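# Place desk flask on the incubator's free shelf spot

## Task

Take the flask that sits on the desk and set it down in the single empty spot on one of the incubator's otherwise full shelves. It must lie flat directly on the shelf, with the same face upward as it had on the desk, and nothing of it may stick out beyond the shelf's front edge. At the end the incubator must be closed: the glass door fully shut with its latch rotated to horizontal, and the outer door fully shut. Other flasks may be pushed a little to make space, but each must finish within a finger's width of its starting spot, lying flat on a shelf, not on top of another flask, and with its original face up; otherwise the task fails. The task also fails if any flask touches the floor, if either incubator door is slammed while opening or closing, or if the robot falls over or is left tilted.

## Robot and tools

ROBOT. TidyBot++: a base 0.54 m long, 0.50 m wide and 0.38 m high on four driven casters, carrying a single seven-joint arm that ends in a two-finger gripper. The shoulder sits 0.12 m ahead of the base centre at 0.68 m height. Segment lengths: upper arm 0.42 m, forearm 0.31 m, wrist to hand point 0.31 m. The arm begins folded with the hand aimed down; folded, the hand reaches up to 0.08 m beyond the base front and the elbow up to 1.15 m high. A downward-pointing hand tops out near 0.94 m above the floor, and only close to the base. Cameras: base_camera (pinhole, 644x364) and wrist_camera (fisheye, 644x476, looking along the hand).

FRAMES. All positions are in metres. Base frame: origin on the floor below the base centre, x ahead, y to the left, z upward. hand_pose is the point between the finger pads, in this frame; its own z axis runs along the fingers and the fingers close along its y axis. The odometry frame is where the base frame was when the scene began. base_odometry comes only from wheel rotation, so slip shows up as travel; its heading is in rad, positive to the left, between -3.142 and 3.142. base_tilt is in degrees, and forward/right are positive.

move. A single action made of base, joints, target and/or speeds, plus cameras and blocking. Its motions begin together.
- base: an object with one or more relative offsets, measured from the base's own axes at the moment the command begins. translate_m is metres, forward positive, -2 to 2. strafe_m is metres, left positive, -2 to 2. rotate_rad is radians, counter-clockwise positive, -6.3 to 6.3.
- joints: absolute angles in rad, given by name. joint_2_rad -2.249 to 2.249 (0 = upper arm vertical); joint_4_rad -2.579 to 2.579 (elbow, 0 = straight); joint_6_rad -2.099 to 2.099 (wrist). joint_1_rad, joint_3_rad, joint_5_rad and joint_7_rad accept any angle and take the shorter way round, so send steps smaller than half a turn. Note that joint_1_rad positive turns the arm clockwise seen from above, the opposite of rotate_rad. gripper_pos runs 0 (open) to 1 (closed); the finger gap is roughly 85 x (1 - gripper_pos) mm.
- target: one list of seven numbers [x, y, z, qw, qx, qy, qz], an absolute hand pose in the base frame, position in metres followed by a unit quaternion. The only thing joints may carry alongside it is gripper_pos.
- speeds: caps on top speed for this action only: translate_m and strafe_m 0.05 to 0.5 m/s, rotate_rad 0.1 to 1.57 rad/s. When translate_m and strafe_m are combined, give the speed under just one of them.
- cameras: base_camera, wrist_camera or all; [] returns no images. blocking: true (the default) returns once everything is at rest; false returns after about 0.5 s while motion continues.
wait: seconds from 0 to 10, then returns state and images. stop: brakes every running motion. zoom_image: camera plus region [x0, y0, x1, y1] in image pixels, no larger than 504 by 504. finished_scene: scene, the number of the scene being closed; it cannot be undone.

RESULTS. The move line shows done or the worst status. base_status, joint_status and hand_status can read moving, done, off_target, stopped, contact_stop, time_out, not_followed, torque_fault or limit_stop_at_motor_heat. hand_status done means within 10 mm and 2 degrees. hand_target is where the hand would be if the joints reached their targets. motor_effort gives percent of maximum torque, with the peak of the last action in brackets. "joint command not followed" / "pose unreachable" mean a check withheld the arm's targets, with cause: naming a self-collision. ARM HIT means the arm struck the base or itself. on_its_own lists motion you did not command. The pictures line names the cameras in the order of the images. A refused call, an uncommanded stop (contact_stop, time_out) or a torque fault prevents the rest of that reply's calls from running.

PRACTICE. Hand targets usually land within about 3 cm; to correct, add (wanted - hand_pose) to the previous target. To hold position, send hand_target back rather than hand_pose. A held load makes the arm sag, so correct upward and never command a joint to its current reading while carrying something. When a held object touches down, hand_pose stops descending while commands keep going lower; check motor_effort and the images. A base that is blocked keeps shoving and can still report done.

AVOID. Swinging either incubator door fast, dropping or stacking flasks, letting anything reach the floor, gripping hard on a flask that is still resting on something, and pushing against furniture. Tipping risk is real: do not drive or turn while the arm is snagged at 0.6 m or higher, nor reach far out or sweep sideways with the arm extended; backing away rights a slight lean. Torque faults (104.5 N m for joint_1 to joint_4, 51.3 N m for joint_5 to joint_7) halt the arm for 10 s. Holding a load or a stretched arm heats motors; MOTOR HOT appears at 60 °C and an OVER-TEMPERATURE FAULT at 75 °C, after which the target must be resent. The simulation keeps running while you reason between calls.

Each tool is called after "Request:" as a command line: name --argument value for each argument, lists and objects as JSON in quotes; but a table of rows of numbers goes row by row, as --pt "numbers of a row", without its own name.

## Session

Request:
move

Scene clock: 0.00 s.
Motor temperatures (°C): [31 21 23 30 35 33 39]
base_odometry: x=+0.000 y=+0.000 heading=+0.000
base_tilt: forward=+0.0 right=-0.3
base_status: not commanded
joint_positions: joint_1_rad=-0.016 joint_2_rad=-0.363 joint_3_rad=+3.131 joint_4_rad=-2.532 joint_5_rad=-0.012 joint_6_rad=-0.839 joint_7_rad=+1.534 gripper_pos=+0.000
joint_status: not commanded
motor_effort: joint_1_rad=+1 joint_2_rad=-1 joint_3_rad=+0 joint_4_rad=+15 joint_5_rad=+0 joint_6_rad=+2 joint_7_rad=+0
hand_pose: x=+0.2705 y=+0.0078 z=+0.5895 quat_wxyz=(-0.005, +0.998, -0.009, +0.067) (m; base frame)
hand_target: x=+0.2707 y=+0.0078 z=+0.5896 quat_wxyz=(-0.005, +0.998, -0.009, +0.067) (m; base frame)
hand_status: not commanded
pictures: base_camera, wrist_camera

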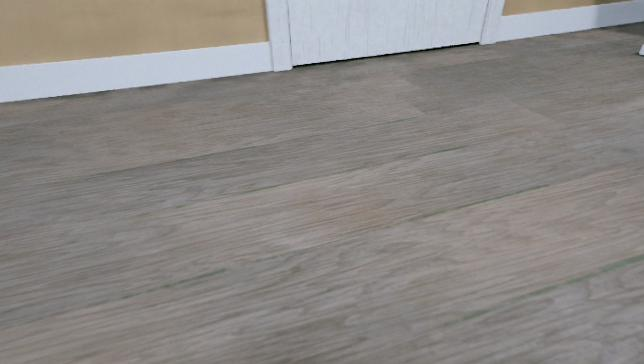

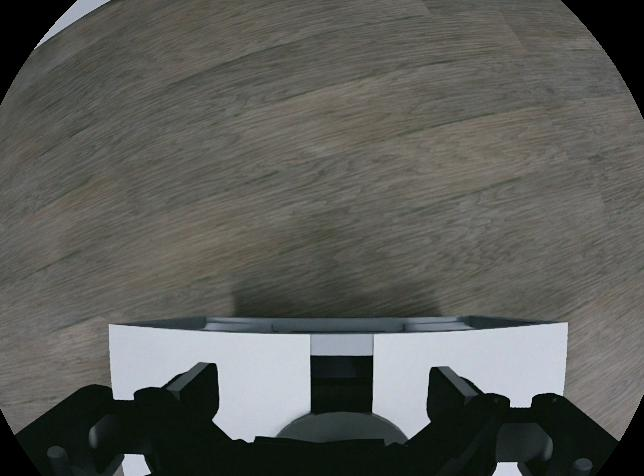

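Request:
move --joints '{"joint_1_rad": 0, "joint_2_rad": -0.342, "joint_3_rad": 3.1416, "joint_4_rad": -2.45, "joint_5_rad": 0, "joint_6_rad": 0.4, "joint_7_rad": 1.57}' --cameras '["wrist_camera"]'

Request:
move --base '{"rotate_rad": -1.1}' --cameras '["wrist_camera"]'

Request:
move --base '{"rotate_rad": 2.2}' --cameras '["wrist_camera"]'

Scene clock: 9.30 s.
Motor temperatures (°C): [31 21 23 30 35 33 39]
move: done
base_odometry: x=+0.000 y=+0.000 heading=+0.000
base_tilt: forward=+0.0 right=-0.3
base_status: not commanded
joint_positions: joint_1_rad=-0.014 joint_2_rad=-0.355 joint_3_rad=+3.131 joint_4_rad=-2.458 joint_5_rad=-0.012 joint_6_rad=+0.356 joint_7_rad=+1.534 gripper_pos=+0.000
joint_status: all done
motor_effort: joint_1_rad=+0(2) joint_2_rad=-6(7) joint_3_rad=-1(1) joint_4_rad=+20(20) joint_5_rad=+0(1) joint_6_rad=+9(9) joint_7_rad=+1(2)
hand_pose: x=+0.5497 y=+0.0110 z=+0.8622 quat_wxyz=(-0.020, +0.766, -0.010, +0.642) (m; base frame)
hand_target: x=+0.5563 y=+0.0013 z=+0.8748 quat_wxyz=(+0.000, +0.754, +0.000, +0.657) (m; base frame)
hand_status: not commanded
pictures: wrist_camera

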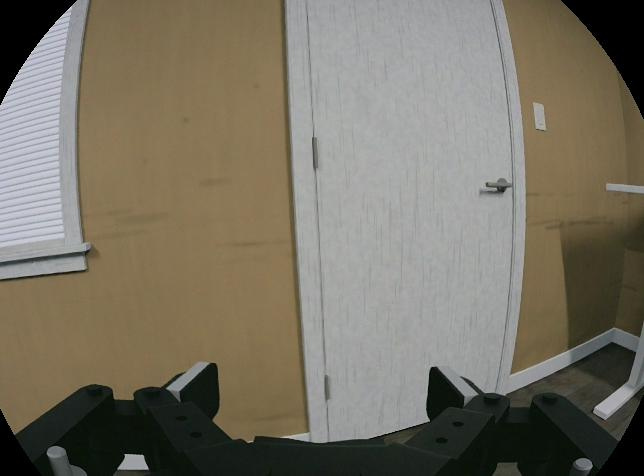

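Scene clock: 11.30 s.
Motor temperatures (°C): [31 21 23 30 35 33 39]
move: done
base_odometry: x=+0.000 y=+0.000 heading=-1.100
base_tilt: forward=+0.1 right=-0.3
base_status: done
joint_positions: joint_1_rad=-0.007 joint_2_rad=-0.355 joint_3_rad=+3.132 joint_4_rad=-2.458 joint_5_rad=-0.012 joint_6_rad=+0.357 joint_7_rad=+1.534 gripper_pos=+0.000
joint_status: not commanded
motor_effort: joint_1_rad=-1(2) joint_2_rad=-7(7) joint_3_rad=+0(2) joint_4_rad=+19(20) joint_5_rad=+1(1) joint_6_rad=+9(9) joint_7_rad=+1(1)
hand_pose: x=+0.5499 y=+0.0074 z=+0.8621 quat_wxyz=(-0.018, +0.766, -0.013, +0.642) (m; base frame)
hand_target: x=+0.5563 y=+0.0013 z=+0.8748 quat_wxyz=(+0.000, +0.754, +0.000, +0.657) (m; base frame)
hand_status: not commanded
pictures: wrist_camera

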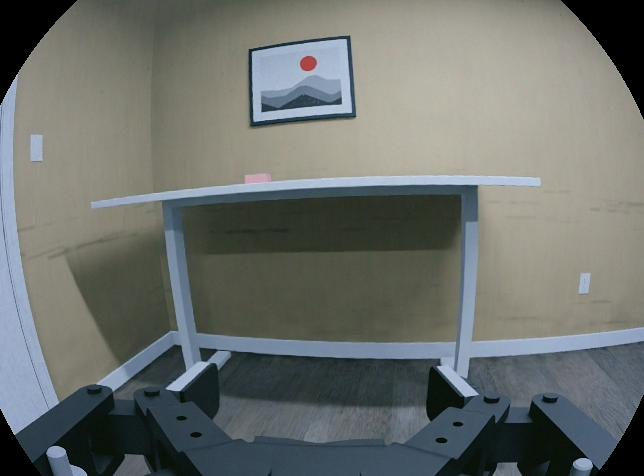

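Scene clock: 14.13 s.
Motor temperatures (°C): [31 21 23 30 35 33 39]
move: done
base_odometry: x=+0.000 y=+0.000 heading=+1.100
base_tilt: forward=+0.0 right=-0.3
base_status: done
joint_positions: joint_1_rad=-0.004 joint_2_rad=-0.353 joint_3_rad=+3.134 joint_4_rad=-2.458 joint_5_rad=-0.012 joint_6_rad=+0.357 joint_7_rad=+1.534 gripper_pos=+0.000
joint_status: not commanded
motor_effort: joint_1_rad=+0(2) joint_2_rad=-7(8) joint_3_rad=+0(2) joint_4_rad=+20(20) joint_5_rad=+0(1) joint_6_rad=+9(9) joint_7_rad=+0(1)
hand_pose: x=+0.5504 y=+0.0052 z=+0.8613 quat_wxyz=(-0.016, +0.767, -0.015, +0.641) (m; base frame)
hand_target: x=+0.5563 y=+0.0013 z=+0.8748 quat_wxyz=(+0.000, +0.754, +0.000, +0.657) (m; base frame)
hand_status: not commanded
pictures: wrist_camera

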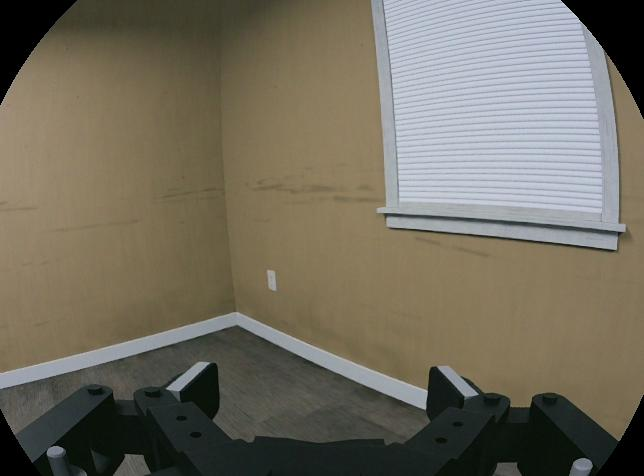

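Request:
move --base '{"rotate_rad": 1.4}' --cameras '["wrist_camera"]'

Request:
move --base '{"rotate_rad": 1.2}' --cameras '["wrist_camera"]'

Scene clock: 20.00 s.
Motor temperatures (°C): [31 21 23 30 35 33 39]
move: done
base_odometry: x=+0.000 y=+0.000 heading=+2.500
base_tilt: forward=+0.0 right=-0.3
base_status: done
joint_positions: joint_1_rad=-0.004 joint_2_rad=-0.353 joint_3_rad=+3.134 joint_4_rad=-2.458 joint_5_rad=-0.012 joint_6_rad=+0.357 joint_7_rad=+1.534 gripper_pos=+0.000
joint_status: not commanded
motor_effort: joint_1_rad=-1(2) joint_2_rad=-6(8) joint_3_rad=-1(2) joint_4_rad=+20(20) joint_5_rad=+0(1) joint_6_rad=+9(9) joint_7_rad=+0(1)
hand_pose: x=+0.5504 y=+0.0051 z=+0.8613 quat_wxyz=(-0.016, +0.767, -0.015, +0.641) (m; base frame)
hand_target: x=+0.5563 y=+0.0013 z=+0.8748 quat_wxyz=(+0.000, +0.754, +0.000, +0.657) (m; base frame)
hand_status: not commanded
pictures: wrist_camera

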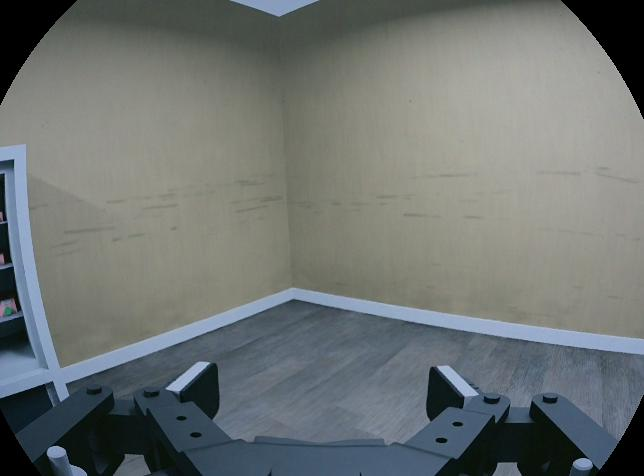

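Scene clock: 22.03 s.
Motor temperatures (°C): [31 21 23 30 35 33 39]
move: done
base_odometry: x=+0.000 y=+0.000 heading=-2.584
base_tilt: forward=+0.1 right=-0.4
base_status: done
joint_positions: joint_1_rad=-0.003 joint_2_rad=-0.353 joint_3_rad=+3.134 joint_4_rad=-2.458 joint_5_rad=-0.012 joint_6_rad=+0.358 joint_7_rad=+1.534 gripper_pos=+0.000
joint_status: not commanded
motor_effort: joint_1_rad=-1(2) joint_2_rad=-6(8) joint_3_rad=+0(2) joint_4_rad=+20(20) joint_5_rad=+1(1) joint_6_rad=+9(9) joint_7_rad=+1(1)
hand_pose: x=+0.5504 y=+0.0050 z=+0.8614 quat_wxyz=(-0.016, +0.767, -0.015, +0.641) (m; base frame)
hand_target: x=+0.5563 y=+0.0013 z=+0.8748 quat_wxyz=(+0.000, +0.754, +0.000, +0.657) (m; base frame)
hand_status: not commanded
pictures: wrist_camera

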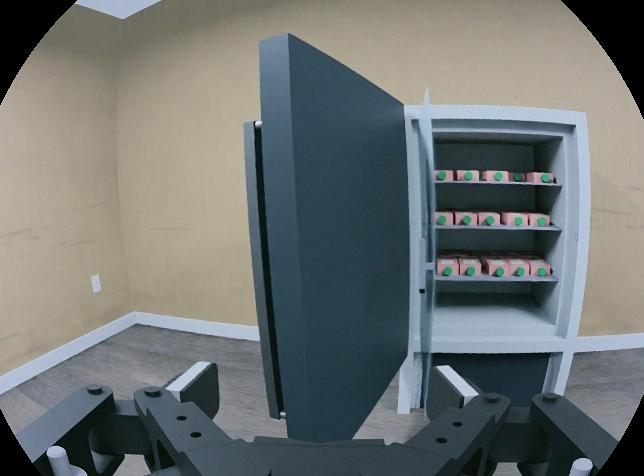

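Request:
zoom_image --camera "wrist_camera" --region '[400, 140, 600, 300]'

Scaled by 2.520.

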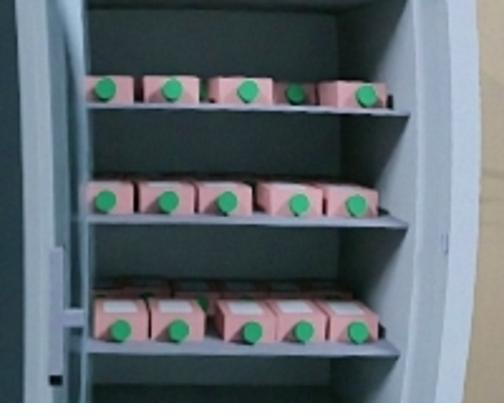

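Request:
move --base '{"rotate_rad": 1.384}' --cameras '["wrist_camera"]'

Request:
move --base '{"translate_m": 0.5}' --joints '{"joint_2_rad": -0.1, "joint_4_rad": -1.8, "joint_6_rad": -0.2}' --cameras '["wrist_camera"]'

Request:
zoom_image --camera "wrist_camera" --region '[180, 120, 400, 280]'

Scene clock: 51.20 s.
Motor temperatures (°C): [31 21 23 30 35 33 39]
move: done
base_odometry: x=+0.000 y=+0.000 heading=-1.200
base_tilt: forward=+0.0 right=-0.3
base_status: done
joint_positions: joint_1_rad=-0.003 joint_2_rad=-0.353 joint_3_rad=+3.134 joint_4_rad=-2.458 joint_5_rad=-0.012 joint_6_rad=+0.358 joint_7_rad=+1.534 gripper_pos=+0.000
joint_status: not commanded
motor_effort: joint_1_rad=-1(2) joint_2_rad=-6(8) joint_3_rad=-1(2) joint_4_rad=+19(20) joint_5_rad=+0(1) joint_6_rad=+9(9) joint_7_rad=+0(1)
hand_pose: x=+0.5504 y=+0.0049 z=+0.8614 quat_wxyz=(-0.016, +0.767, -0.015, +0.641) (m; base frame)
hand_target: x=+0.5563 y=+0.0013 z=+0.8748 quat_wxyz=(+0.000, +0.754, +0.000, +0.657) (m; base frame)
hand_status: not commanded
pictures: wrist_camera

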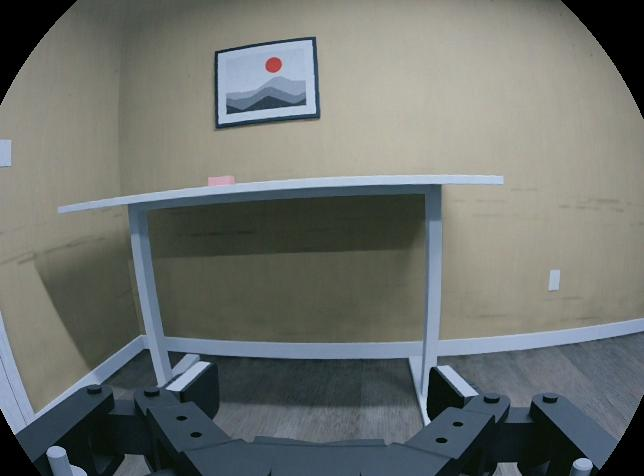

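Scene clock: 53.50 s.
Motor temperatures (°C): [31 21 23 30 35 33 39]
move: done
base_odometry: x=+0.181 y=-0.466 heading=-1.199
base_tilt: forward=+0.1 right=-0.3
base_status: done
joint_positions: joint_1_rad=-0.003 joint_2_rad=-0.099 joint_3_rad=+3.134 joint_4_rad=-1.819 joint_5_rad=-0.012 joint_6_rad=-0.145 joint_7_rad=+1.534 gripper_pos=+0.000
joint_status: all done
motor_effort: joint_1_rad=-1(1) joint_2_rad=-18(21) joint_3_rad=-1(2) joint_4_rad=+22(22) joint_5_rad=+0(1) joint_6_rad=+9(10) joint_7_rad=+1(1)
hand_pose: x=+0.6861 y=+0.0082 z=+0.9635 quat_wxyz=(-0.018, +0.803, -0.015, +0.596) (m; base frame)
hand_target: x=+0.6833 y=+0.0013 z=+0.9593 quat_wxyz=(+0.000, +0.813, +0.000, +0.582) (m; base frame)
hand_status: not commanded
pictures: wrist_camera

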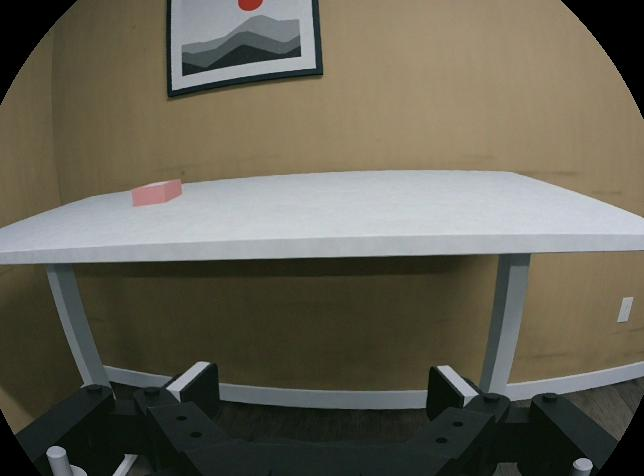

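Scaled by 2.291.

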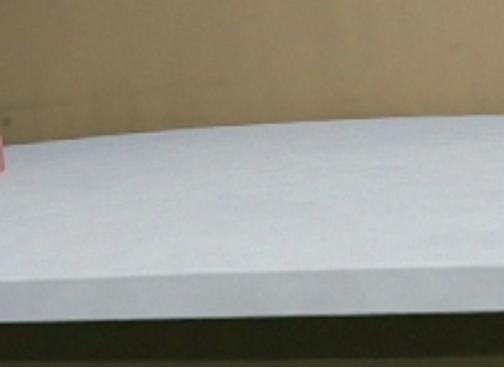

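Request:
move --base '{"strafe_m": 0.36, "translate_m": 0.2}' --joints '{"joint_2_rad": 0.0, "joint_4_rad": -1.5, "joint_6_rad": -0.6}' --cameras '["wrist_camera"]'

Request:
zoom_image --camera "wrist_camera" --region '[200, 120, 450, 320]'

Scene clock: 89.00 s.
Motor temperatures (°C): [31 21 23 30 35 33 39]
move: done
base_odometry: x=+0.589 y=-0.522 heading=-1.200
base_tilt: forward=+0.0 right=-0.3
base_status: done
joint_positions: joint_1_rad=-0.004 joint_2_rad=-0.004 joint_3_rad=+3.134 joint_4_rad=-1.518 joint_5_rad=-0.012 joint_6_rad=-0.545 joint_7_rad=+1.534 gripper_pos=+0.000
joint_status: all done
motor_effort: joint_1_rad=+0(2) joint_2_rad=-21(23) joint_3_rad=-1(3) joint_4_rad=+22(23) joint_5_rad=+0(1) joint_6_rad=+8(10) joint_7_rad=+1(1)
hand_pose: x=+0.7059 y=+0.0101 z=+0.9742 quat_wxyz=(-0.018, +0.857, -0.014, +0.515) (m; base frame)
hand_target: x=+0.7013 y=+0.0013 z=+0.9677 quat_wxyz=(+0.000, +0.867, +0.000, +0.498) (m; base frame)
hand_status: not commanded
pictures: wrist_camera

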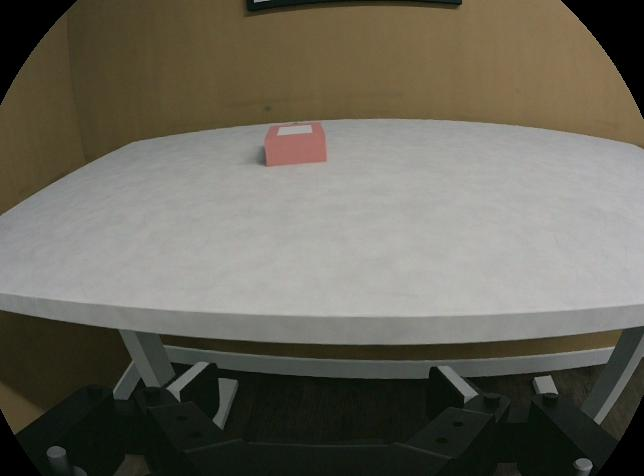

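Scaled by 2.016.

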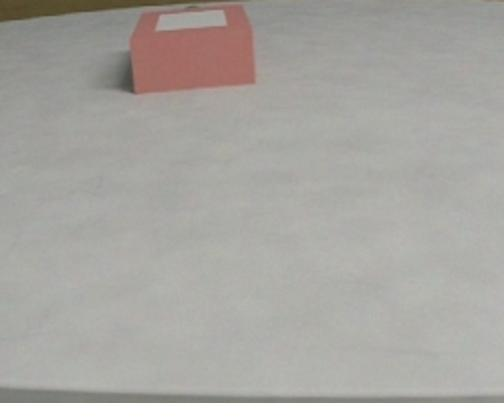

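Request:
move --base '{"translate_m": -0.1}' --cameras '[]'

Request:
move --base '{"rotate_rad": 0.09}' --joints '{"joint_2_rad": 0.395, "joint_4_rad": -0.56, "joint_6_rad": -1.155, "joint_7_rad": 1.6}'

Request:
zoom_image --camera "wrist_camera" --region '[220, 80, 420, 240]'

Scene clock: 145.70 s.
Motor temperatures (°C): [31 21 23 31 35 33 39]
move: done
base_odometry: x=+0.553 y=-0.429 heading=-1.200
base_tilt: forward=+0.0 right=-0.3
base_status: done
joint_positions: joint_1_rad=-0.004 joint_2_rad=-0.004 joint_3_rad=+3.134 joint_4_rad=-1.517 joint_5_rad=-0.012 joint_6_rad=-0.550 joint_7_rad=+1.534 gripper_pos=+0.000
joint_status: not commanded
motor_effort: joint_1_rad=+0(1) joint_2_rad=-21(24) joint_3_rad=+0(2) joint_4_rad=+21(22) joint_5_rad=+0(1) joint_6_rad=+8(8) joint_7_rad=+0(1)
hand_pose: x=+0.7055 y=+0.0101 z=+0.9738 quat_wxyz=(-0.018, +0.858, -0.014, +0.513) (m; base frame)
hand_target: x=+0.7013 y=+0.0013 z=+0.9677 quat_wxyz=(+0.000, +0.867, +0.000, +0.498) (m; base frame)
hand_status: not commanded
pictures: none
No camera images: "cameras" was empty.

Scene clock: 147.93 s.
Motor temperatures (°C): [31 21 23 31 35 33 39]
move: done
base_odometry: x=+0.553 y=-0.428 heading=-1.109
base_tilt: forward=+0.1 right=-0.3
base_status: done
joint_positions: joint_1_rad=-0.005 joint_2_rad=+0.386 joint_3_rad=+3.135 joint_4_rad=-0.580 joint_5_rad=-0.012 joint_6_rad=-1.098 joint_7_rad=+1.534 gripper_pos=+0.000
joint_status: all done
motor_effort: joint_1_rad=+0(3) joint_2_rad=-33(33) joint_3_rad=-1(3) joint_4_rad=+18(23) joint_5_rad=+0(1) joint_6_rad=+8(9) joint_7_rad=+1(1)
hand_pose: x=+0.8098 y=+0.0116 z=+1.1032 quat_wxyz=(-0.020, +0.858, -0.011, +0.513) (m; base frame)
hand_target: x=+0.8047 y=+0.0013 z=+1.0919 quat_wxyz=(+0.007, +0.870, +0.013, +0.493) (m; base frame)
hand_status: not commanded
pictures: base_camera, wrist_camera

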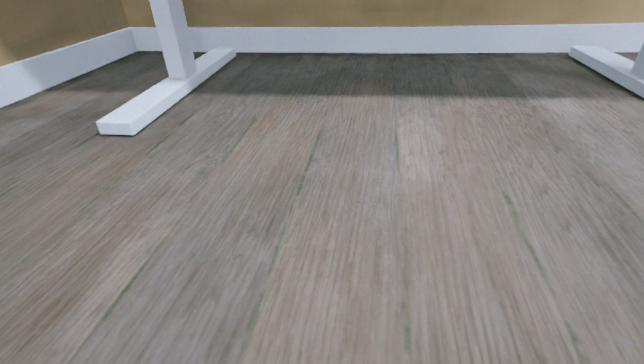

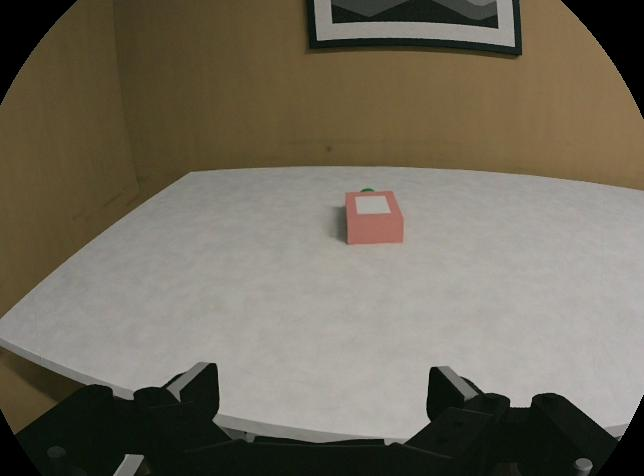

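Scaled by 2.520.

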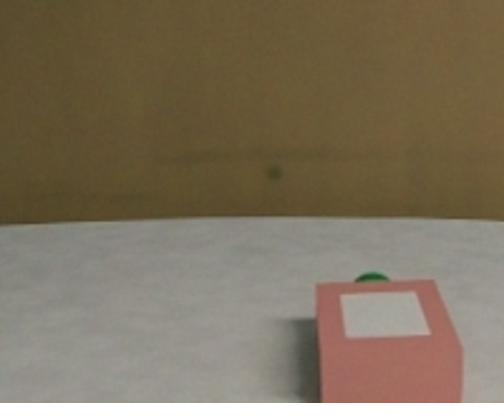

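Request:
move --base '{"strafe_m": -0.08}' --cameras '["wrist_camera"]'

Scene clock: 210.10 s.
Motor temperatures (°C): [31 22 23 31 35 33 39]
move: done
base_odometry: x=+0.481 y=-0.464 heading=-1.109
base_tilt: forward=+0.0 right=-0.3
base_status: done
joint_positions: joint_1_rad=+0.003 joint_2_rad=+0.387 joint_3_rad=+3.135 joint_4_rad=-0.579 joint_5_rad=-0.012 joint_6_rad=-1.102 joint_7_rad=+1.534 gripper_pos=+0.000
joint_status: not commanded
motor_effort: joint_1_rad=+0(4) joint_2_rad=-32(33) joint_3_rad=-1(3) joint_4_rad=+18(19) joint_5_rad=+0(1) joint_6_rad=+8(8) joint_7_rad=+0(1)
hand_pose: x=+0.8099 y=+0.0056 z=+1.1019 quat_wxyz=(-0.017, +0.859, -0.015, +0.511) (m; base frame)
hand_target: x=+0.8047 y=+0.0013 z=+1.0919 quat_wxyz=(+0.007, +0.870, +0.013, +0.493) (m; base frame)
hand_status: not commanded
pictures: wrist_camera

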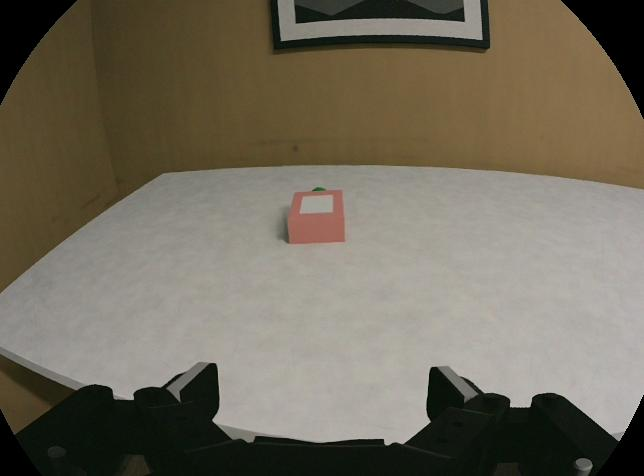

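Request:
zoom_image --camera "wrist_camera" --region '[260, 170, 380, 260]'

Scaled by 4.200.

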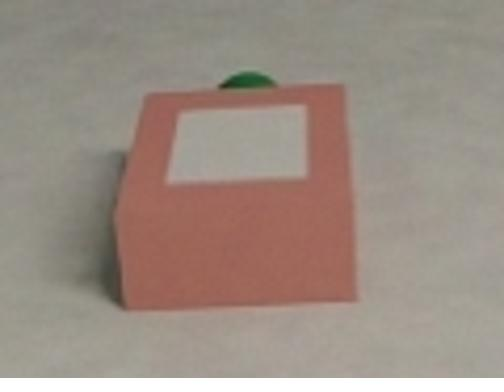

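Request:
move --base '{"rotate_rad": -0.04, "strafe_m": 0.04, "translate_m": 0.05}' --joints '{"joint_7_rad": 1.68, "joint_5_rad": 0.0}' --cameras '["wrist_camera"]'

Request:
zoom_image --camera "wrist_camera" --region '[260, 170, 380, 260]'

Scene clock: 238.80 s.
Motor temperatures (°C): [31 22 23 31 35 33 39]
move: done
base_odometry: x=+0.540 y=-0.491 heading=-1.149
base_tilt: forward=+0.0 right=-0.3
base_status: done
joint_positions: joint_1_rad=-0.003 joint_2_rad=+0.402 joint_3_rad=+3.137 joint_4_rad=-0.577 joint_5_rad=-0.012 joint_6_rad=-1.104 joint_7_rad=+1.623 gripper_pos=+0.000
joint_status: all done
motor_effort: joint_1_rad=-1(4) joint_2_rad=-33(36) joint_3_rad=-1(4) joint_4_rad=+19(20) joint_5_rad=+0(1) joint_6_rad=+8(8) joint_7_rad=+1(1)
hand_pose: x=+0.8157 y=+0.0090 z=+1.0924 quat_wxyz=(+0.004, +0.862, +0.026, +0.505) (m; base frame)
hand_target: x=+0.8047 y=+0.0013 z=+1.0919 quat_wxyz=(+0.027, +0.869, +0.047, +0.493) (m; base frame)
hand_status: not commanded
pictures: wrist_camera

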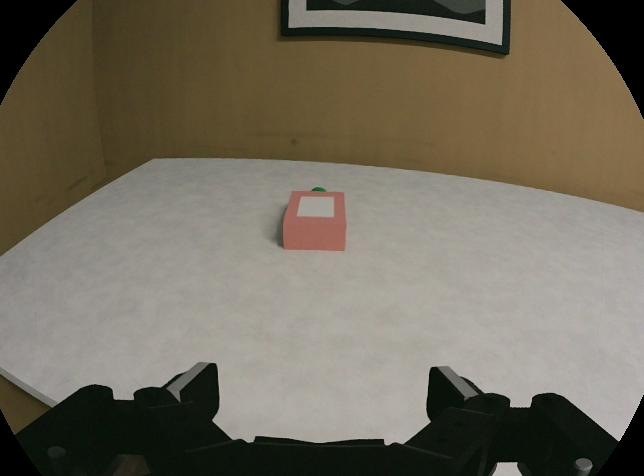

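Scaled by 4.200.

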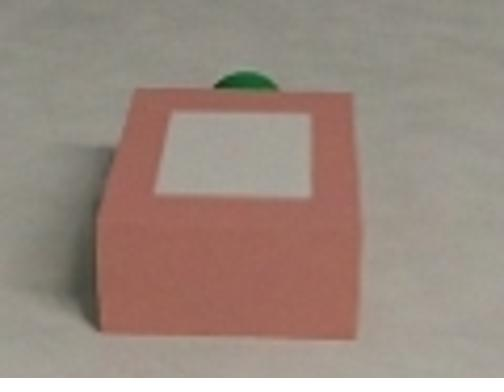

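Request:
move --base '{"rotate_rad": -0.025, "strafe_m": 0.036, "translate_m": 0.1}' --joints '{"joint_2_rad": 0.30, "joint_4_rad": -0.79, "joint_6_rad": -1.09}' --cameras '["wrist_camera"]'

Request:
zoom_image --camera "wrist_camera" --region '[240, 140, 400, 260]'

Scene clock: 258.47 s.
Motor temperatures (°C): [31 22 23 31 35 33 39]
move: done
base_odometry: x=+0.613 y=-0.568 heading=-1.174
base_tilt: forward=+0.1 right=-0.3
base_status: done
joint_positions: joint_1_rad=-0.001 joint_2_rad=+0.318 joint_3_rad=+3.137 joint_4_rad=-0.786 joint_5_rad=-0.012 joint_6_rad=-1.104 joint_7_rad=+1.623 gripper_pos=+0.000
joint_status: all done
motor_effort: joint_1_rad=+0(4) joint_2_rad=-31(37) joint_3_rad=-1(3) joint_4_rad=+19(21) joint_5_rad=+0(1) joint_6_rad=+7(9) joint_7_rad=+1(1)
hand_pose: x=+0.7813 y=+0.0077 z=+1.0382 quat_wxyz=(+0.004, +0.892, +0.025, +0.450) (m; base frame)
hand_target: x=+0.7774 y=+0.0013 z=+1.0510 quat_wxyz=(+0.025, +0.885, +0.048, +0.462) (m; base frame)
hand_status: not commanded
pictures: wrist_camera

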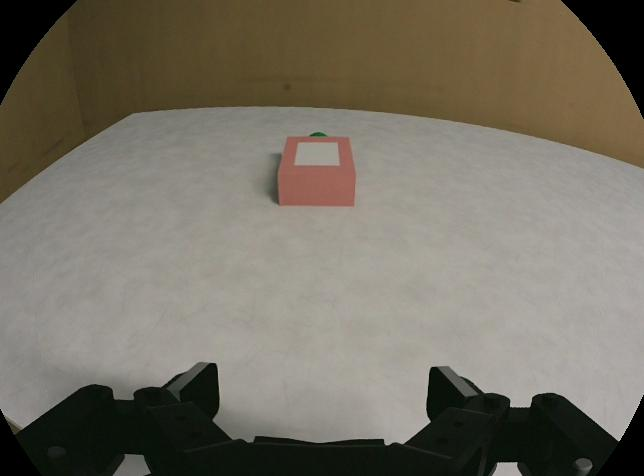

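Scaled by 3.150.

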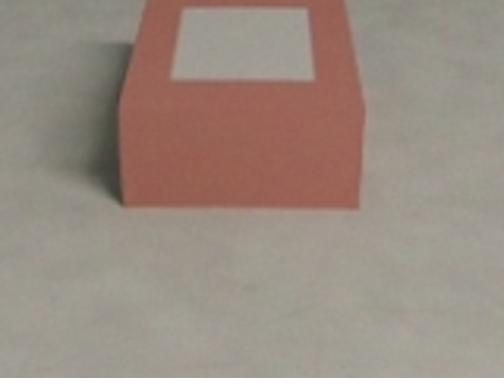

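Request:
move --base '{"strafe_m": 0.004, "translate_m": 0.2}' --speeds '{"translate_m": 0.15}' --cameras '["wrist_camera"]'

Request:
zoom_image --camera "wrist_camera" --region '[170, 170, 470, 420]'

Scene clock: 273.00 s.
Motor temperatures (°C): [31 22 23 31 35 33 39]
move: done
base_odometry: x=+0.695 y=-0.750 heading=-1.174
base_tilt: forward=+0.1 right=-0.3
base_status: done
joint_positions: joint_1_rad=-0.001 joint_2_rad=+0.311 joint_3_rad=+3.137 joint_4_rad=-0.786 joint_5_rad=-0.012 joint_6_rad=-1.104 joint_7_rad=+1.623 gripper_pos=+0.000
joint_status: not commanded
motor_effort: joint_1_rad=+0(2) joint_2_rad=-30(34) joint_3_rad=-1(2) joint_4_rad=+19(20) joint_5_rad=+0(1) joint_6_rad=+7(8) joint_7_rad=+0(1)
hand_pose: x=+0.7789 y=+0.0077 z=+1.0425 quat_wxyz=(+0.004, +0.891, +0.025, +0.453) (m; base frame)
hand_target: x=+0.7774 y=+0.0013 z=+1.0510 quat_wxyz=(+0.025, +0.885, +0.048, +0.462) (m; base frame)
hand_status: not commanded
pictures: wrist_camera

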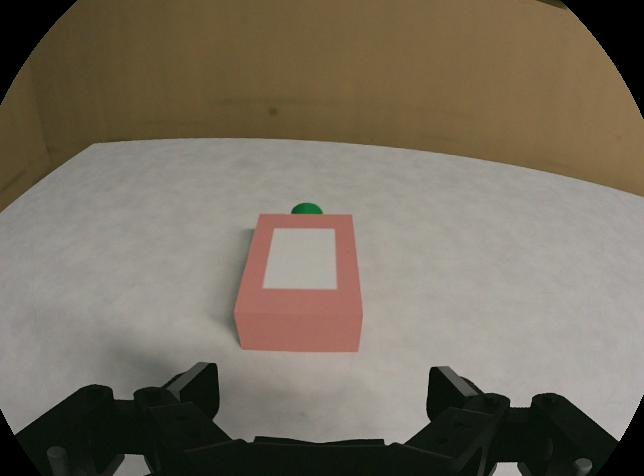

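Scaled by 1.680.

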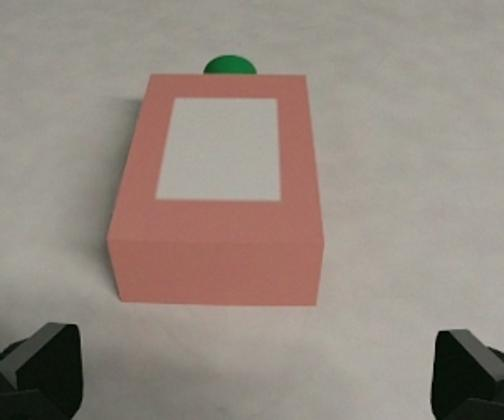

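Request:
move --base '{"strafe_m": 0.015}' --joints '{"joint_2_rad": 0.26, "joint_4_rad": -0.995, "joint_6_rad": -0.88}' --cameras '["wrist_camera"]'

Request:
zoom_image --camera "wrist_camera" --region '[170, 170, 470, 420]'

Scene clock: 298.27 s.
Motor temperatures (°C): [31 22 23 30 35 33 39]
move: done
base_odometry: x=+0.708 y=-0.745 heading=-1.174
base_tilt: forward=+0.0 right=-0.3
base_status: done
joint_positions: joint_1_rad=-0.003 joint_2_rad=+0.284 joint_3_rad=+3.137 joint_4_rad=-0.985 joint_5_rad=-0.012 joint_6_rad=-0.926 joint_7_rad=+1.623 gripper_pos=+0.000
joint_status: all done
motor_effort: joint_1_rad=-1(3) joint_2_rad=-31(32) joint_3_rad=-2(3) joint_4_rad=+20(22) joint_5_rad=+0(1) joint_6_rad=+7(8) joint_7_rad=+0(1)
hand_pose: x=+0.7894 y=+0.0091 z=+0.9972 quat_wxyz=(+0.004, +0.890, +0.025, +0.456) (m; base frame)
hand_target: x=+0.7890 y=+0.0013 z=+1.0196 quat_wxyz=(+0.026, +0.875, +0.048, +0.482) (m; base frame)
hand_status: not commanded
pictures: wrist_camera

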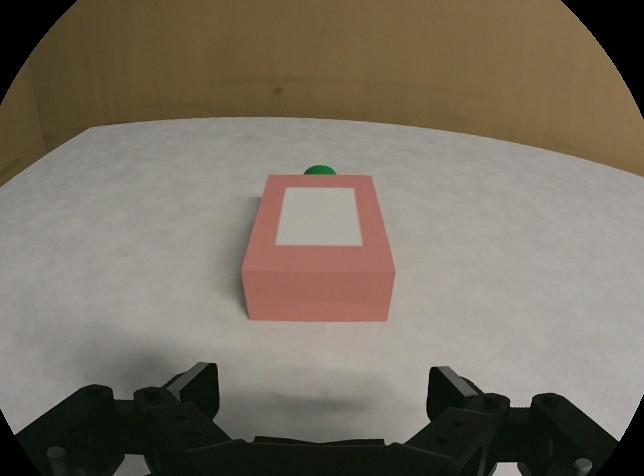

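Scaled by 1.680.

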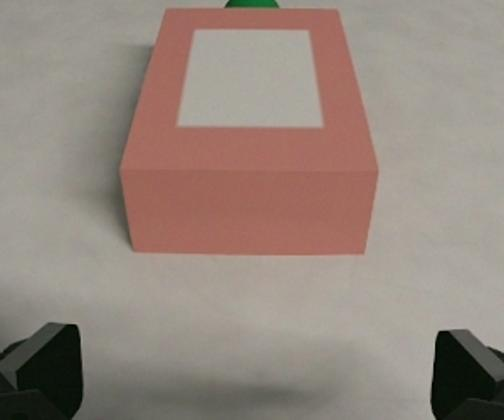

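Request:
move --base '{"translate_m": 0.055, "strafe_m": 0.004}' --speeds '{"translate_m": 0.06}' --cameras '["wrist_camera"]'

Request:
zoom_image --camera "wrist_camera" --region '[170, 190, 470, 440]'

Scene clock: 313.53 s.
Motor temperatures (°C): [31 22 23 30 35 33 39]
move: done
base_odometry: x=+0.734 y=-0.794 heading=-1.174
base_tilt: forward=+0.1 right=-0.4
base_status: done
joint_positions: joint_1_rad=-0.003 joint_2_rad=+0.276 joint_3_rad=+3.137 joint_4_rad=-0.986 joint_5_rad=-0.012 joint_6_rad=-0.923 joint_7_rad=+1.623 gripper_pos=+0.000
joint_status: not commanded
motor_effort: joint_1_rad=+0(2) joint_2_rad=-30(35) joint_3_rad=-1(2) joint_4_rad=+21(21) joint_5_rad=+0(1) joint_6_rad=+7(8) joint_7_rad=+0(1)
hand_pose: x=+0.7877 y=+0.0091 z=+1.0026 quat_wxyz=(+0.004, +0.887, +0.025, +0.460) (m; base frame)
hand_target: x=+0.7890 y=+0.0013 z=+1.0196 quat_wxyz=(+0.026, +0.875, +0.048, +0.482) (m; base frame)
hand_status: not commanded
pictures: wrist_camera

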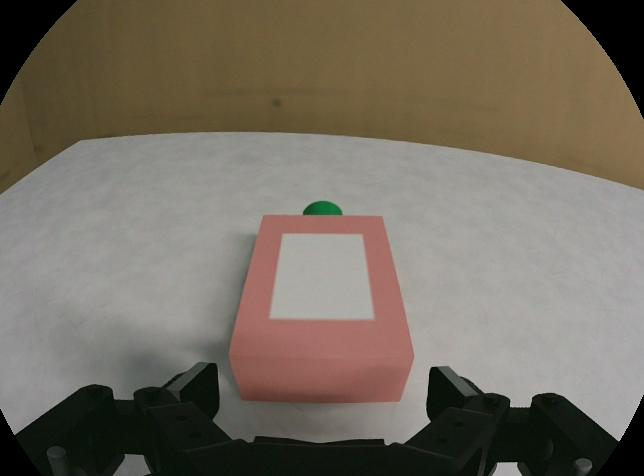

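Scaled by 1.680.

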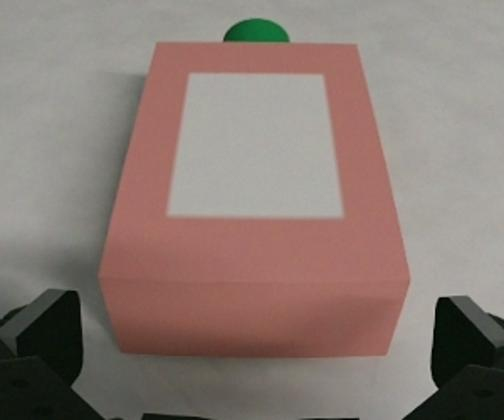

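Request:
move --base '{"translate_m": 0.052, "strafe_m": 0.005}' --speeds '{"translate_m": 0.05}' --cameras '["wrist_camera"]'

Request:
zoom_image --camera "wrist_camera" --region '[170, 226, 470, 476]'

Scene clock: 322.03 s.
Motor temperatures (°C): [31 22 23 30 35 33 39]
move: done
base_odometry: x=+0.758 y=-0.840 heading=-1.174
base_tilt: forward=+0.0 right=-0.4
base_status: done
joint_positions: joint_1_rad=-0.003 joint_2_rad=+0.274 joint_3_rad=+3.137 joint_4_rad=-0.986 joint_5_rad=-0.012 joint_6_rad=-0.922 joint_7_rad=+1.623 gripper_pos=+0.000
joint_status: not commanded
motor_effort: joint_1_rad=+0(2) joint_2_rad=-30(34) joint_3_rad=-1(2) joint_4_rad=+20(22) joint_5_rad=+0(1) joint_6_rad=+7(8) joint_7_rad=+0(1)
hand_pose: x=+0.7869 y=+0.0091 z=+1.0045 quat_wxyz=(+0.004, +0.887, +0.025, +0.462) (m; base frame)
hand_target: x=+0.7890 y=+0.0013 z=+1.0196 quat_wxyz=(+0.026, +0.875, +0.048, +0.482) (m; base frame)
hand_status: not commanded
pictures: wrist_camera

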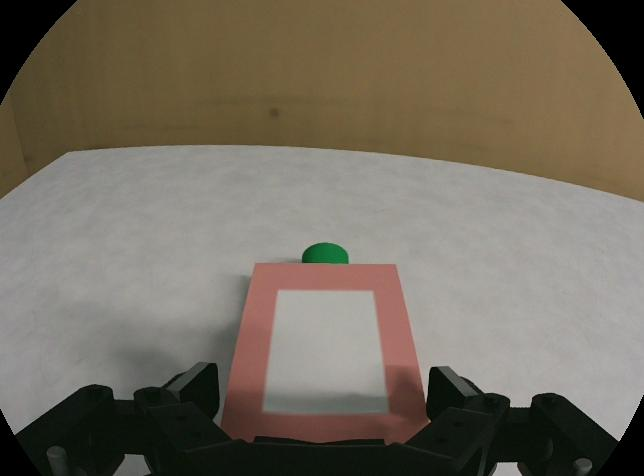

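Scaled by 1.680.

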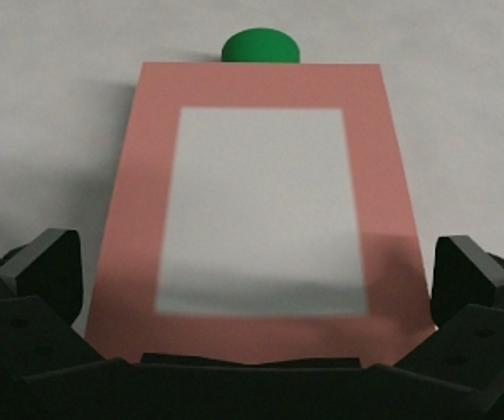

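Request:
move --base '{"translate_m": 0.012, "strafe_m": 0.001}' --speeds '{"translate_m": 0.05}' --cameras '[]'

Request:
move --joints '{"gripper_pos": 0.6}' --cameras '["wrist_camera"]'

Scene clock: 330.47 s.
Motor temperatures (°C): [31 22 23 30 35 33 39]
move: done
base_odometry: x=+0.764 y=-0.851 heading=-1.173
base_tilt: forward=+0.1 right=-0.3
base_status: done
joint_positions: joint_1_rad=-0.003 joint_2_rad=+0.273 joint_3_rad=+3.137 joint_4_rad=-0.986 joint_5_rad=-0.012 joint_6_rad=-0.921 joint_7_rad=+1.623 gripper_pos=+0.000
joint_status: not commanded
motor_effort: joint_1_rad=+1(2) joint_2_rad=-30(32) joint_3_rad=-1(2) joint_4_rad=+21(21) joint_5_rad=+0(0) joint_6_rad=+8(8) joint_7_rad=+0(1)
hand_pose: x=+0.7868 y=+0.0091 z=+1.0054 quat_wxyz=(+0.004, +0.886, +0.025, +0.463) (m; base frame)
hand_target: x=+0.7890 y=+0.0013 z=+1.0196 quat_wxyz=(+0.026, +0.875, +0.048, +0.482) (m; base frame)
hand_status: not commanded
pictures: none
No camera images: "cameras" was empty.

Scene clock: 331.33 s.
Motor temperatures (°C): [31 22 23 30 35 33 39]
move: done
base_odometry: x=+0.764 y=-0.851 heading=-1.173
base_tilt: forward=+0.0 right=-0.3
base_status: not commanded
joint_positions: joint_1_rad=-0.003 joint_2_rad=+0.267 joint_3_rad=+3.137 joint_4_rad=-0.986 joint_5_rad=-0.012 joint_6_rad=-0.914 joint_7_rad=+1.623 gripper_pos=+0.600
joint_status: all done
motor_effort: joint_1_rad=+0(1) joint_2_rad=-28(31) joint_3_rad=-1(2) joint_4_rad=+19(21) joint_5_rad=+0(1) joint_6_rad=+6(7) joint_7_rad=+0(1)
hand_pose: x=+0.7863 y=+0.0091 z=+1.0108 quat_wxyz=(+0.004, +0.883, +0.025, +0.468) (m; base frame)
hand_target: x=+0.7890 y=+0.0013 z=+1.0196 quat_wxyz=(+0.026, +0.875, +0.048, +0.482) (m; base frame)
hand_status: not commanded
pictures: wrist_camera

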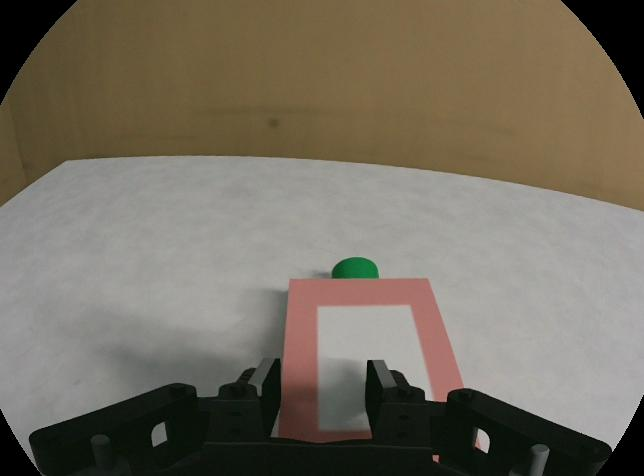

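Request:
move --joints '{"gripper_pos": 0.0}' --cameras '[]'

Request:
move --base '{"translate_m": -0.12, "strafe_m": -0.03}' --speeds '{"translate_m": 0.1}' --joints '{"joint_7_rad": 1.51}' --cameras '["wrist_camera"]'

Scene clock: 342.03 s.
Motor temperatures (°C): [31 22 23 30 35 33 39]
move: done
base_odometry: x=+0.764 y=-0.851 heading=-1.173
base_tilt: forward=+0.0 right=-0.3
base_status: not commanded
joint_positions: joint_1_rad=-0.003 joint_2_rad=+0.267 joint_3_rad=+3.137 joint_4_rad=-0.989 joint_5_rad=-0.012 joint_6_rad=-0.914 joint_7_rad=+1.623 gripper_pos=+0.000
joint_status: all done
motor_effort: joint_1_rad=+0(1) joint_2_rad=-30(31) joint_3_rad=-1(2) joint_4_rad=+21(21) joint_5_rad=+0(1) joint_6_rad=+7(8) joint_7_rad=+0(1)
hand_pose: x=+0.7861 y=+0.0091 z=+1.0093 quat_wxyz=(+0.004, +0.884, +0.025, +0.467) (m; base frame)
hand_target: x=+0.7890 y=+0.0013 z=+1.0196 quat_wxyz=(+0.026, +0.875, +0.048, +0.482) (m; base frame)
hand_status: not commanded
pictures: none
No camera images: "cameras" was empty.

Scene clock: 343.83 s.
Motor temperatures (°C): [31 22 23 30 35 33 39]
move: done
base_odometry: x=+0.690 y=-0.752 heading=-1.173
base_tilt: forward=+0.1 right=-0.3
base_status: done
joint_positions: joint_1_rad=-0.003 joint_2_rad=+0.264 joint_3_rad=+3.137 joint_4_rad=-0.989 joint_5_rad=-0.012 joint_6_rad=-0.912 joint_7_rad=+1.516 gripper_pos=+0.000
joint_status: all done
motor_effort: joint_1_rad=-1(1) joint_2_rad=-30(34) joint_3_rad=-2(2) joint_4_rad=+20(21) joint_5_rad=+0(1) joint_6_rad=+7(8) joint_7_rad=+1(1)
hand_pose: x=+0.7854 y=+0.0091 z=+1.0118 quat_wxyz=(-0.021, +0.883, -0.022, +0.469) (m; base frame)
hand_target: x=+0.7890 y=+0.0013 z=+1.0196 quat_wxyz=(-0.015, +0.876, -0.027, +0.482) (m; base frame)
hand_status: not commanded
pictures: wrist_camera

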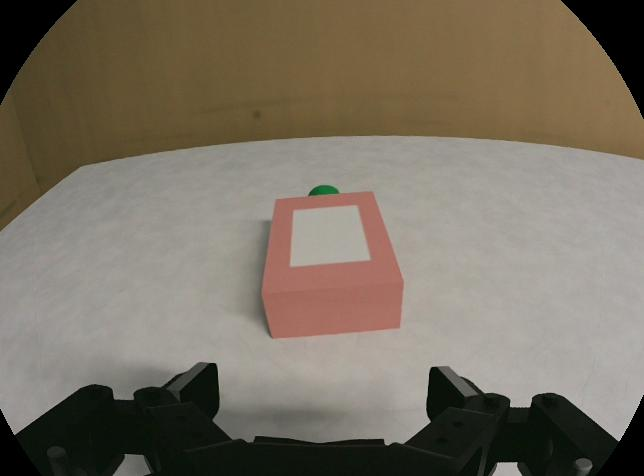

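Request:
move --joints '{"joint_7_rad": 1.633}' --cameras '["wrist_camera"]'

Request:
zoom_image --camera "wrist_camera" --region '[170, 170, 470, 420]'

Scene clock: 348.63 s.
Motor temperatures (°C): [31 23 23 30 35 33 39]
move: done
base_odometry: x=+0.690 y=-0.752 heading=-1.173
base_tilt: forward=+0.0 right=-0.3
base_status: not commanded
joint_positions: joint_1_rad=-0.003 joint_2_rad=+0.264 joint_3_rad=+3.137 joint_4_rad=-0.989 joint_5_rad=-0.012 joint_6_rad=-0.912 joint_7_rad=+1.610 gripper_pos=+0.000
joint_status: all done
motor_effort: joint_1_rad=+0(1) joint_2_rad=-30(30) joint_3_rad=-1(2) joint_4_rad=+20(21) joint_5_rad=+0(1) joint_6_rad=+8(8) joint_7_rad=+1(1)
hand_pose: x=+0.7854 y=+0.0091 z=+1.0118 quat_wxyz=(+0.001, +0.883, +0.019, +0.469) (m; base frame)
hand_target: x=+0.7890 y=+0.0013 z=+1.0196 quat_wxyz=(+0.015, +0.876, +0.027, +0.482) (m; base frame)
hand_status: not commanded
pictures: wrist_camera

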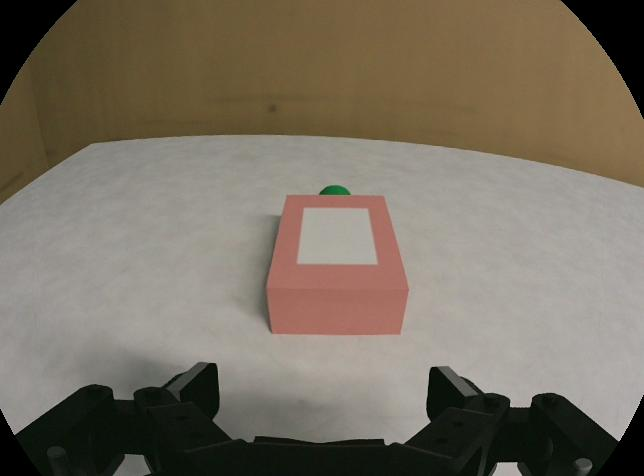

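Scaled by 1.680.

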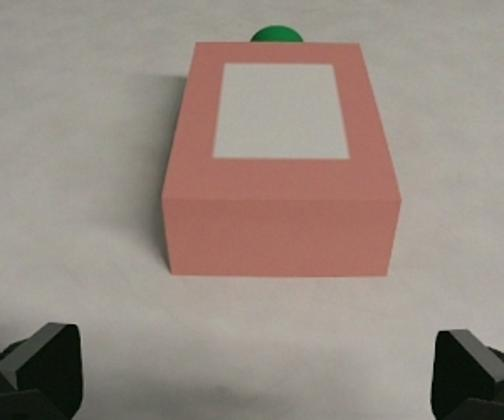

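Request:
move --base '{"rotate_rad": -0.02, "strafe_m": 0.009}' --joints '{"joint_2_rad": 0.285}' --cameras '["wrist_camera"]'

Request:
zoom_image --camera "wrist_camera" --region '[170, 170, 470, 420]'

Scene clock: 359.93 s.
Motor temperatures (°C): [31 23 23 30 35 33 39]
move: done
base_odometry: x=+0.698 y=-0.748 heading=-1.193
base_tilt: forward=+0.0 right=-0.3
base_status: done
joint_positions: joint_1_rad=-0.003 joint_2_rad=+0.280 joint_3_rad=+3.137 joint_4_rad=-0.989 joint_5_rad=-0.012 joint_6_rad=-0.912 joint_7_rad=+1.610 gripper_pos=+0.000
joint_status: all done
motor_effort: joint_1_rad=-1(2) joint_2_rad=-31(32) joint_3_rad=-1(3) joint_4_rad=+20(21) joint_5_rad=+0(1) joint_6_rad=+7(8) joint_7_rad=+0(1)
hand_pose: x=+0.7905 y=+0.0086 z=+1.0009 quat_wxyz=(+0.001, +0.887, +0.019, +0.462) (m; base frame)
hand_target: x=+0.7973 y=+0.0013 z=+1.0027 quat_wxyz=(+0.015, +0.882, +0.027, +0.471) (m; base frame)
hand_status: not commanded
pictures: wrist_camera

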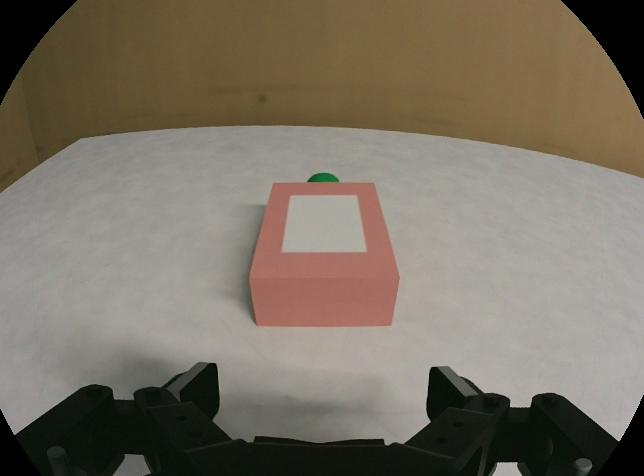

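Scaled by 1.680.

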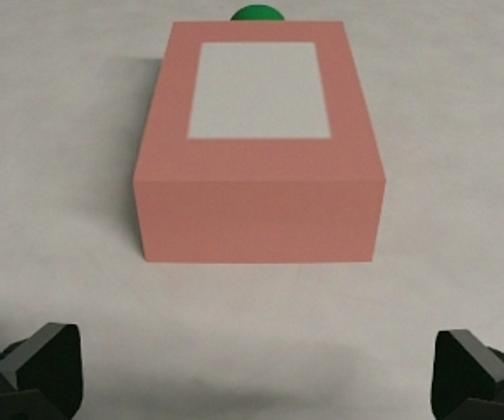

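Request:
move --base '{"translate_m": 0.05, "strafe_m": 0.002}' --speeds '{"translate_m": 0.06}' --joints '{"joint_2_rad": 0.301}' --cameras '["wrist_camera"]'

Request:
zoom_image --camera "wrist_camera" --region '[170, 190, 470, 440]'

Scene clock: 372.40 s.
Motor temperatures (°C): [31 23 23 30 35 33 39]
move: done
base_odometry: x=+0.718 y=-0.794 heading=-1.193
base_tilt: forward=-0.1 right=-0.4
base_status: done
joint_positions: joint_1_rad=-0.003 joint_2_rad=+0.300 joint_3_rad=+3.137 joint_4_rad=-0.989 joint_5_rad=-0.012 joint_6_rad=-0.912 joint_7_rad=+1.610 gripper_pos=+0.000
joint_status: all done
motor_effort: joint_1_rad=+0(1) joint_2_rad=-31(34) joint_3_rad=-1(2) joint_4_rad=+20(21) joint_5_rad=+0(0) joint_6_rad=+7(8) joint_7_rad=+1(1)
hand_pose: x=+0.7967 y=+0.0086 z=+0.9875 quat_wxyz=(+0.001, +0.891, +0.019, +0.453) (m; base frame)
hand_target: x=+0.8023 y=+0.0013 z=+0.9918 quat_wxyz=(+0.014, +0.885, +0.028, +0.464) (m; base frame)
hand_status: not commanded
pictures: wrist_camera

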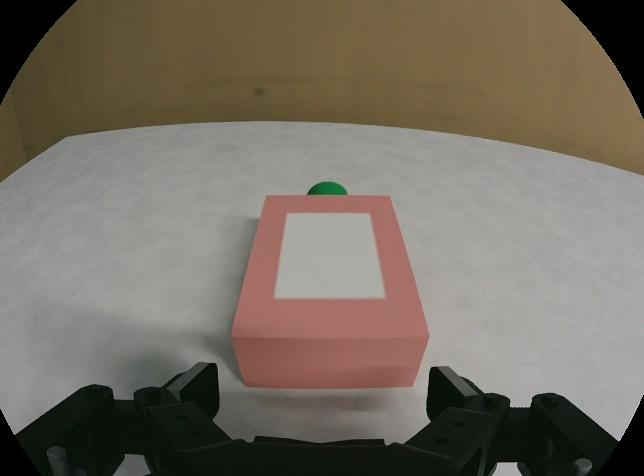

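Scaled by 1.680.

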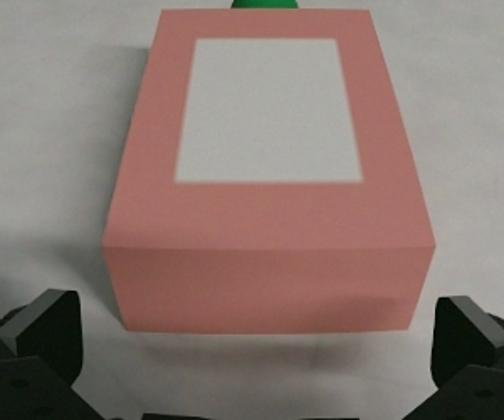

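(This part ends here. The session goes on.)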